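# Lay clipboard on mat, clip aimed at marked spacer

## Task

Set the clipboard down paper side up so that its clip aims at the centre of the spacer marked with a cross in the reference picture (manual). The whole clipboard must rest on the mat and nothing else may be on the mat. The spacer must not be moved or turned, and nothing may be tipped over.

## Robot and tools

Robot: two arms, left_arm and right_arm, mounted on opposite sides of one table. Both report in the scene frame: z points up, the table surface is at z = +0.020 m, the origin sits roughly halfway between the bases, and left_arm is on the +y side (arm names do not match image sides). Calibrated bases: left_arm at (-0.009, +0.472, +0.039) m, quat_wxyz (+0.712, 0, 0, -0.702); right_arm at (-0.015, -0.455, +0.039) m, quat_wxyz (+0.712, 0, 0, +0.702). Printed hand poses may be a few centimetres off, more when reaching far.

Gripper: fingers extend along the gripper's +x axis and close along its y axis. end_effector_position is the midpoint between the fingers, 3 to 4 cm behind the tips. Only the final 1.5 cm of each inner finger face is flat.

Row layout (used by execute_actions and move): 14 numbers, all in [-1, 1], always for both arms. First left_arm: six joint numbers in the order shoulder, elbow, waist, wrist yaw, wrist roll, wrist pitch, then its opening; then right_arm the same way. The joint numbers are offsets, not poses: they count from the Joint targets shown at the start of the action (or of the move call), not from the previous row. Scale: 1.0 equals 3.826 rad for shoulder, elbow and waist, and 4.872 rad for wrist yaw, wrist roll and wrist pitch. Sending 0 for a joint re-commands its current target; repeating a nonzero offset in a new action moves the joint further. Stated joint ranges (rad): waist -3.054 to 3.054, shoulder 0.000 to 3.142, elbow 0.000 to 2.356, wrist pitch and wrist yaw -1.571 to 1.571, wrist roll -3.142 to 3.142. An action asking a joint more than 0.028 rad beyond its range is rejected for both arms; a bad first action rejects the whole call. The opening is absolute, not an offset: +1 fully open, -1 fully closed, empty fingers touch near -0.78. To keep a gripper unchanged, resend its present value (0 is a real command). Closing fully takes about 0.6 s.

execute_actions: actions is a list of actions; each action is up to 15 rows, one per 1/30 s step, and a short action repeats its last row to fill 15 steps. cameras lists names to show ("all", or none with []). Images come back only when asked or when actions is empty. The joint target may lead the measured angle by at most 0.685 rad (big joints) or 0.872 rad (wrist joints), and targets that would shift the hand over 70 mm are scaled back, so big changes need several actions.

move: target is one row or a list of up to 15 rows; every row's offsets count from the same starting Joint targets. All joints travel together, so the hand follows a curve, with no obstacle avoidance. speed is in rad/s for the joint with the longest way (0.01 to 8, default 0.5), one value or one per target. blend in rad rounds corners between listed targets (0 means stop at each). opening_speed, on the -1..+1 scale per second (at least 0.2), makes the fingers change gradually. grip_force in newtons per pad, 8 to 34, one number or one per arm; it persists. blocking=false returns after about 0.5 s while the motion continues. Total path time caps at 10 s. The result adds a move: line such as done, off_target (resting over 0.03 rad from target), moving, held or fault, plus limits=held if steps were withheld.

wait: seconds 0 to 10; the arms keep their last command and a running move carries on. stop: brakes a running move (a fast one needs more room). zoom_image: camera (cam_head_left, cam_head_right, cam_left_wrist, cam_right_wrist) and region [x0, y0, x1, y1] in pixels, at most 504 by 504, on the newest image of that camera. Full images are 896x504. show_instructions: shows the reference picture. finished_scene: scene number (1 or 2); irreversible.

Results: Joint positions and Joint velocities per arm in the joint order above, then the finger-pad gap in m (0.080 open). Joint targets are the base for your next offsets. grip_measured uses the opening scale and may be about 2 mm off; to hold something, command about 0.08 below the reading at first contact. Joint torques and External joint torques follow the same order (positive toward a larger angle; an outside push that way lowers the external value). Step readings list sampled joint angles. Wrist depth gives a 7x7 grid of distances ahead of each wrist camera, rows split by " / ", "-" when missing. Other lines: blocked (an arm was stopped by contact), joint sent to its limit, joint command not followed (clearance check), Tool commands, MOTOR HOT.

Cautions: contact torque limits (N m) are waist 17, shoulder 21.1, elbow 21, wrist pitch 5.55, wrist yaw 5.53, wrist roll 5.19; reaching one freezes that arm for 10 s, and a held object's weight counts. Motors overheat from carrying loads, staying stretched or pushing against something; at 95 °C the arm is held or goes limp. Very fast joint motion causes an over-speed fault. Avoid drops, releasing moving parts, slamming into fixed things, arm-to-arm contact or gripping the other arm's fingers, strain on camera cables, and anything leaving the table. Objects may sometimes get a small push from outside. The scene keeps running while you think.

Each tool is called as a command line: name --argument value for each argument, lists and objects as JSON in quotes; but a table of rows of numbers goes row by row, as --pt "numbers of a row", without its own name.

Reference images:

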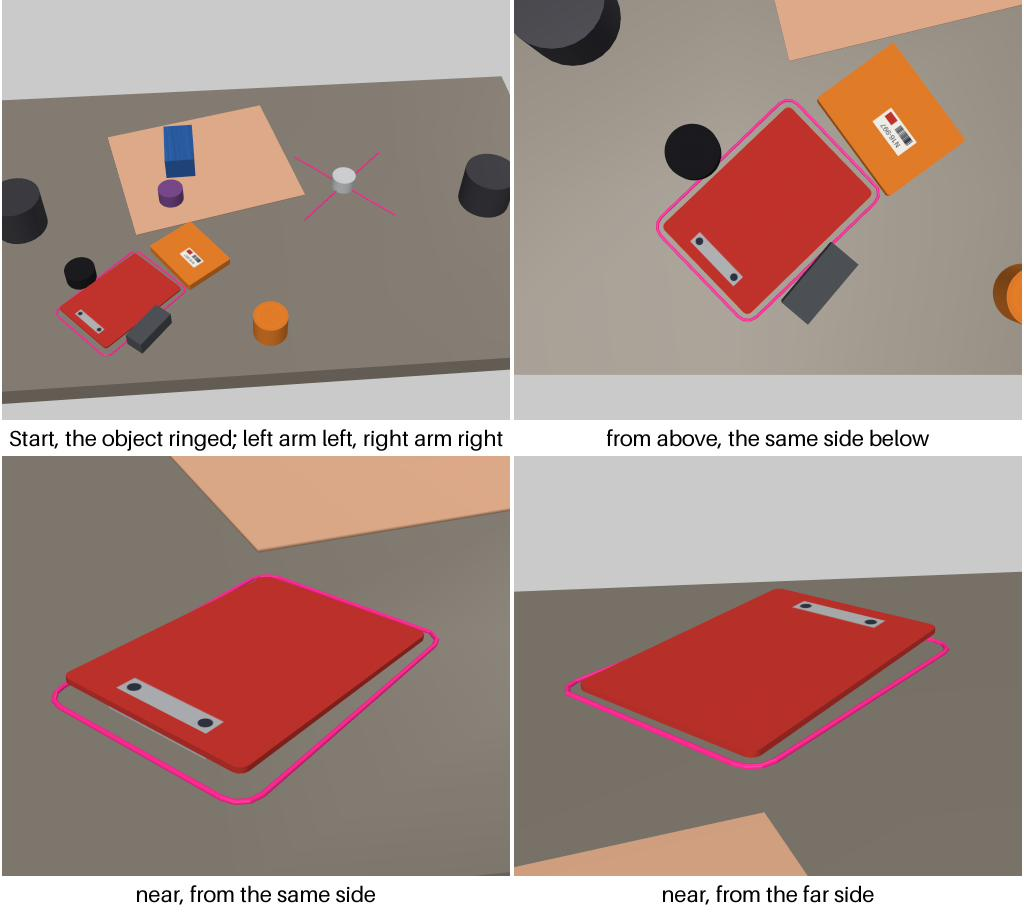

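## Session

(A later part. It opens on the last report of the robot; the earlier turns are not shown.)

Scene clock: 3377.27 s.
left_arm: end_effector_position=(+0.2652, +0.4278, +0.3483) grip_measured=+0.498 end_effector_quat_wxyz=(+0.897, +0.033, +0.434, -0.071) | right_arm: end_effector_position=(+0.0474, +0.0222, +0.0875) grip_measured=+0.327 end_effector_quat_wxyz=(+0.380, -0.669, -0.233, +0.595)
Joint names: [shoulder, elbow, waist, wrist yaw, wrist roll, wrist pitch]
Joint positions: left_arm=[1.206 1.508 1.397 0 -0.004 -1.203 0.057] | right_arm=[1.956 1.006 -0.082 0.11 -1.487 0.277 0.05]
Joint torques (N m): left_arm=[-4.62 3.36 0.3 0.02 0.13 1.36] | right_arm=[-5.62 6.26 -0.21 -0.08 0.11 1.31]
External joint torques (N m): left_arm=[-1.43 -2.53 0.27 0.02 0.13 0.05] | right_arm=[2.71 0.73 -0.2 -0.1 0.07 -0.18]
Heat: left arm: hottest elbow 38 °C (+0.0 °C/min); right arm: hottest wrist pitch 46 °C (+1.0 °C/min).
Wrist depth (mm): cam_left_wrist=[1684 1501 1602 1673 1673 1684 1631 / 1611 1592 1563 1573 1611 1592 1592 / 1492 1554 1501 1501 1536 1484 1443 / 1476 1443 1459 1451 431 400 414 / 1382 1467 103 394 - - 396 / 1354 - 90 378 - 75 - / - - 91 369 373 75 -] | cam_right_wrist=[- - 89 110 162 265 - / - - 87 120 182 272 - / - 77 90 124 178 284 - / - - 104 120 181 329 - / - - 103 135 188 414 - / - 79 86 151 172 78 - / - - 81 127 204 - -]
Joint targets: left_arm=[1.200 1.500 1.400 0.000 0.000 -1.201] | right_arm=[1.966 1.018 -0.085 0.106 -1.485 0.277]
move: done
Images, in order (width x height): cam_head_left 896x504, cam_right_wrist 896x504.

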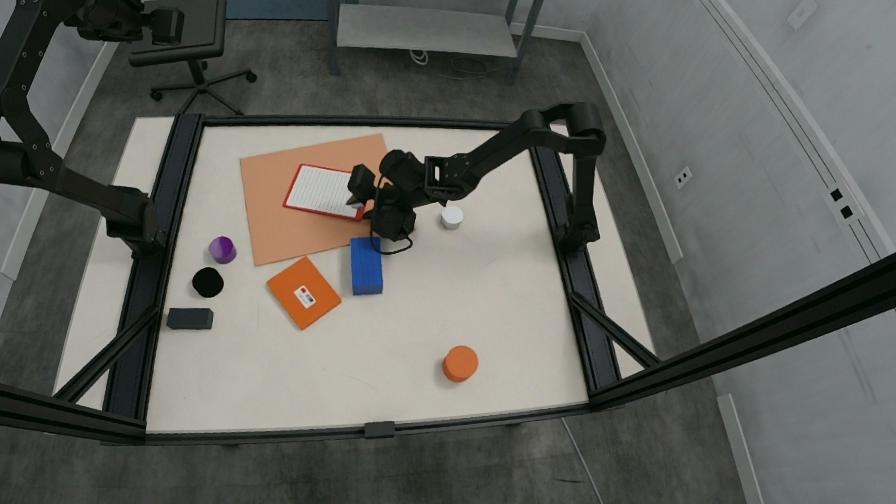

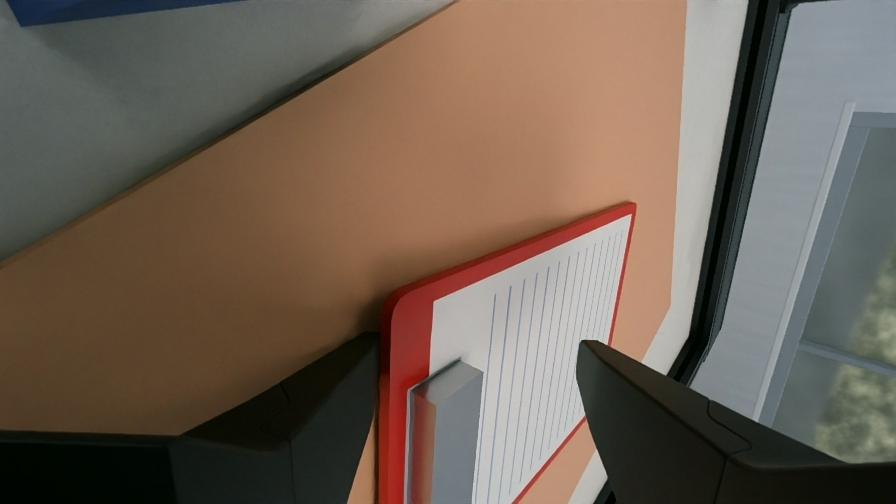

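move --pt "0 0 0 0 0 0 0.5 -0.03241 -0.04456 0.00512 0.00359 0.00246 0.01067 0.33" --pt "0 0 0 0 0 0 0.5 -0.0978 -0.04456 0.00512 0.00359 0.00246 0.01067 0.33" --speed '[0.15,0.5]' --blend '[0.01,0]' --cameras '["cam_right_wrist","cam_head_left","cam_head_right"]'

Scene clock: 3414.83 s.
left_arm: end_effector_position=(+0.2652, +0.4278, +0.3483) grip_measured=+0.498 end_effector_quat_wxyz=(+0.897, +0.033, +0.434, -0.071) | right_arm: end_effector_position=(+0.0394, -0.0114, +0.1942) grip_measured=+0.327 end_effector_quat_wxyz=(+0.459, -0.621, -0.308, +0.555)
Joint names: [shoulder, elbow, waist, wrist yaw, wrist roll, wrist pitch]
Joint positions: left_arm=[1.206 1.508 1.397 0 -0.004 -1.203 0.057] | right_arm=[1.601 0.851 -0.068 0.121 -1.475 0.329 0.05]
Joint torques (N m): left_arm=[-4.63 3.37 0.28 0.01 0.13 1.35] | right_arm=[-6.03 5.48 0.32 0.14 0.12 1.55]
External joint torques (N m): left_arm=[-1.44 -2.52 0.27 0.01 0.13 0.05] | right_arm=[0.5 -0.83 0.29 0.13 0.07 -0.1]
Heat: left arm: hottest elbow 38 °C (+0.0 °C/min); right arm: hottest wrist pitch 43 °C (-3.0 °C/min).
Wrist depth (mm): cam_left_wrist=[1611 1492 1642 1662 1684 1673 1652 / 1592 1631 1592 1602 1611 1592 1573 / 1545 1510 1501 1536 1459 1510 1459 / 1435 1492 1476 1435 1476 412 414 / 1375 1405 101 410 - 98 397 / 1347 - 90 392 - 75 - / - - 83 366 378 75 -] | cam_right_wrist=[111 140 236 330 425 - - / 151 179 240 334 - - - / 153 181 248 378 1432 - - / 155 173 - 400 - - 451 / 164 182 247 402 - - 402 / 158 182 87 425 - 1838 - / - - 90 1852 - - -]
Joint targets: left_arm=[1.200 1.500 1.400 0.000 0.000 -1.201] | right_arm=[1.592 0.848 -0.065 0.124 -1.473 0.329]
move: done
Images, in order (width x height): cam_head_left 896x504, cam_head_right 896x504, cam_right_wrist 896x504.

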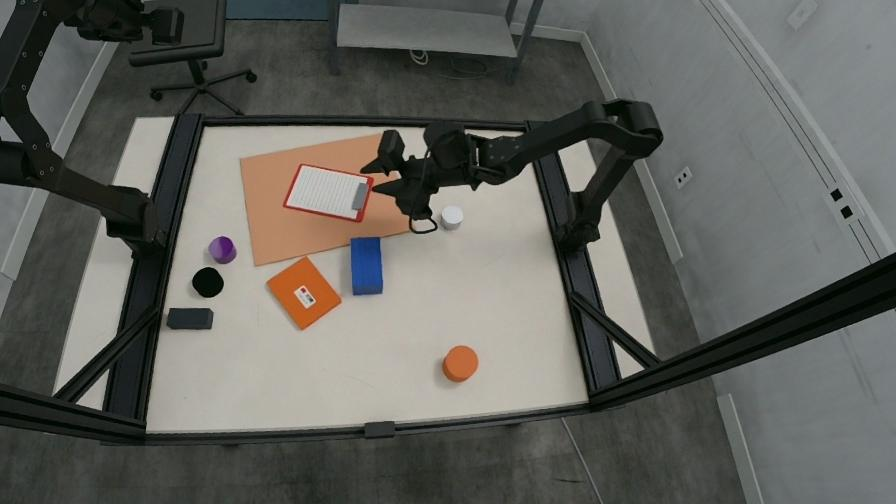

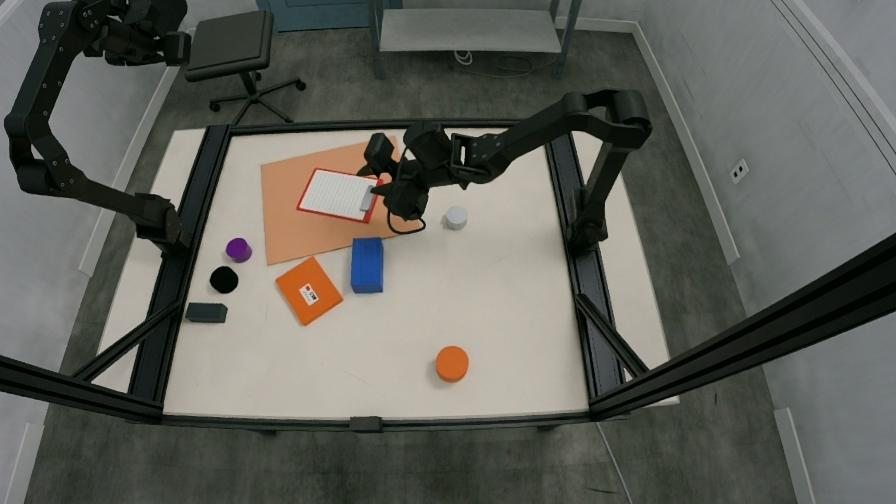

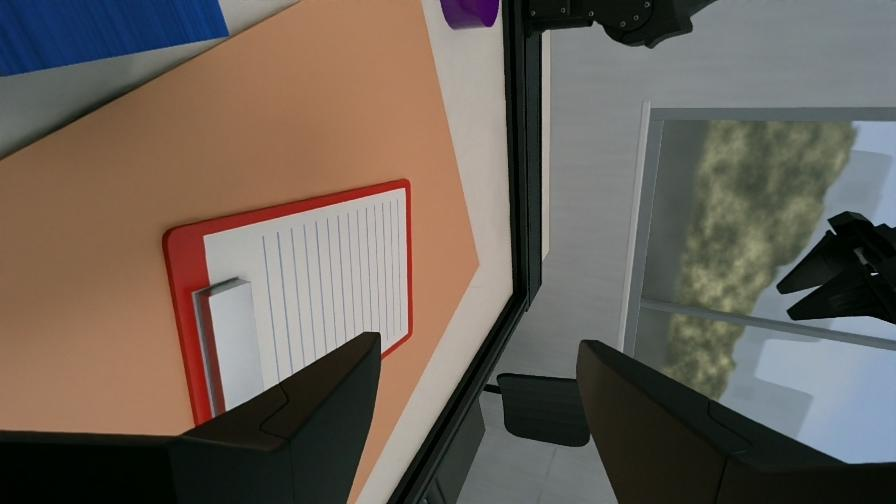

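zoom_image --camera "cam_head_left" --region '[260, 120, 480, 244]'

zoom_image --camera "cam_head_right" --region '[260, 120, 480, 244]'

Scaled by 2.291 from the camera's 896x504 image, which has a finer 1280x720 frame.

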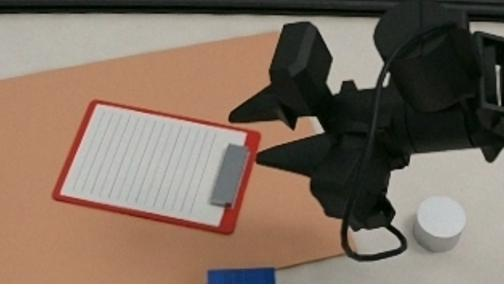

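Scaled by 2.291 from the camera's 896x504 image, which has a finer 1280x720 frame.

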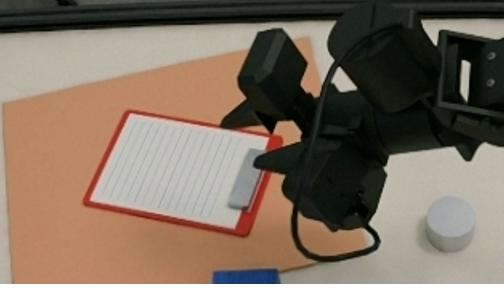

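move --target '[0,0,0,0,0,0,0.5,-0.10246,0.17041,-0.16597,-0.02545,0,-0.31383,0.33]' --speed 0.9 --cameras '["cam_head_left","cam_head_right"]'

Scene clock: 3482.17 s.
left_arm: end_effector_position=(+0.2652, +0.4278, +0.3483) grip_measured=+0.498 end_effector_quat_wxyz=(+0.897, +0.033, +0.434, -0.071) | right_arm: end_effector_position=(+0.1662, -0.2451, +0.3436) grip_measured=+0.327 end_effector_quat_wxyz=(+0.481, -0.686, +0.045, +0.545)
Joint names: [shoulder, elbow, waist, wrist yaw, wrist roll, wrist pitch]
Joint positions: left_arm=[1.206 1.508 1.397 0 -0.004 -1.203 0.057] | right_arm=[1.203 1.49 -0.697 0.004 -1.475 -1.198 0.05]
Joint torques (N m): left_arm=[-4.63 3.37 0.3 0.02 0.13 1.35] | right_arm=[-2.7 6.44 -0.22 -0.15 0.09 0.96]
External joint torques (N m): left_arm=[-1.52 -2.46 0.31 0.01 0.13 0.07] | right_arm=[0.35 0.71 -0.24 -0.1 0.06 -0.27]
Motor temperatures (°C): left_arm=[35 38 28 29 27 37] | right_arm=[41 34 28 29 27 41]
Heat: left arm: hottest elbow 38 °C (+0.0 °C/min); right arm: hottest shoulder 41 °C (+0.0 °C/min).
Wrist depth (mm): cam_left_wrist=[1621 1518 1652 1673 1717 1631 1621 / 1631 1554 1573 1573 1592 1582 1582 / 1545 1592 1510 1554 1492 1467 1476 / 1443 1476 1484 1554 396 405 412 / 1382 1405 101 390 - - 396 / 1327 - 90 377 - 75 - / - - 83 355 - 75 -] | cam_right_wrist=[263 296 345 405 485 1880 1270 / 269 304 349 421 1772 1631 1399 / 274 - 361 - 1785 1559 1909 / 284 325 384 1631 1970 2087 1785 / - 336 373 1642 1986 1939 1772 / - - 87 1759 - 1475 1579 / - - 91 1759 - - 1502]
Joint targets: left_arm=[1.200 1.500 1.400 0.000 0.000 -1.201] | right_arm=[1.200 1.500 -0.700 0.000 -1.473 -1.200]
move: done
Images, in order (width x height): cam_head_left 896x504, cam_head_right 896x504.

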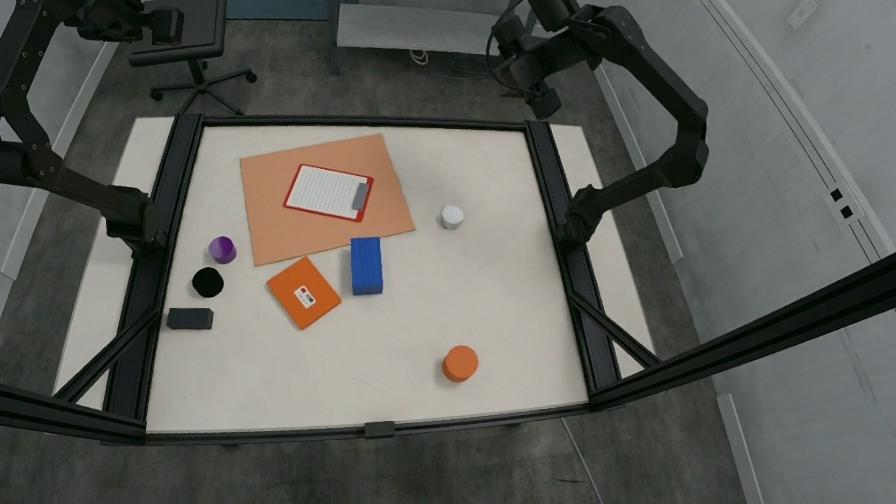

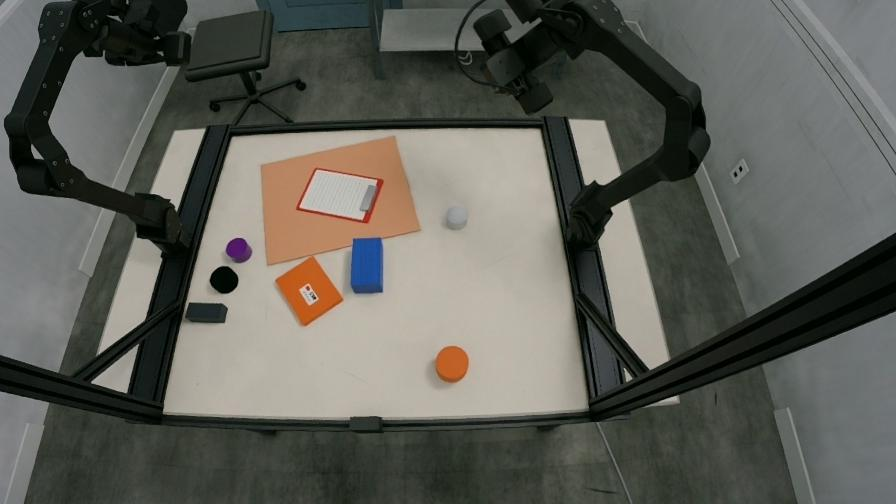

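finished_scene --scene 1

The scene is finished: the task was done.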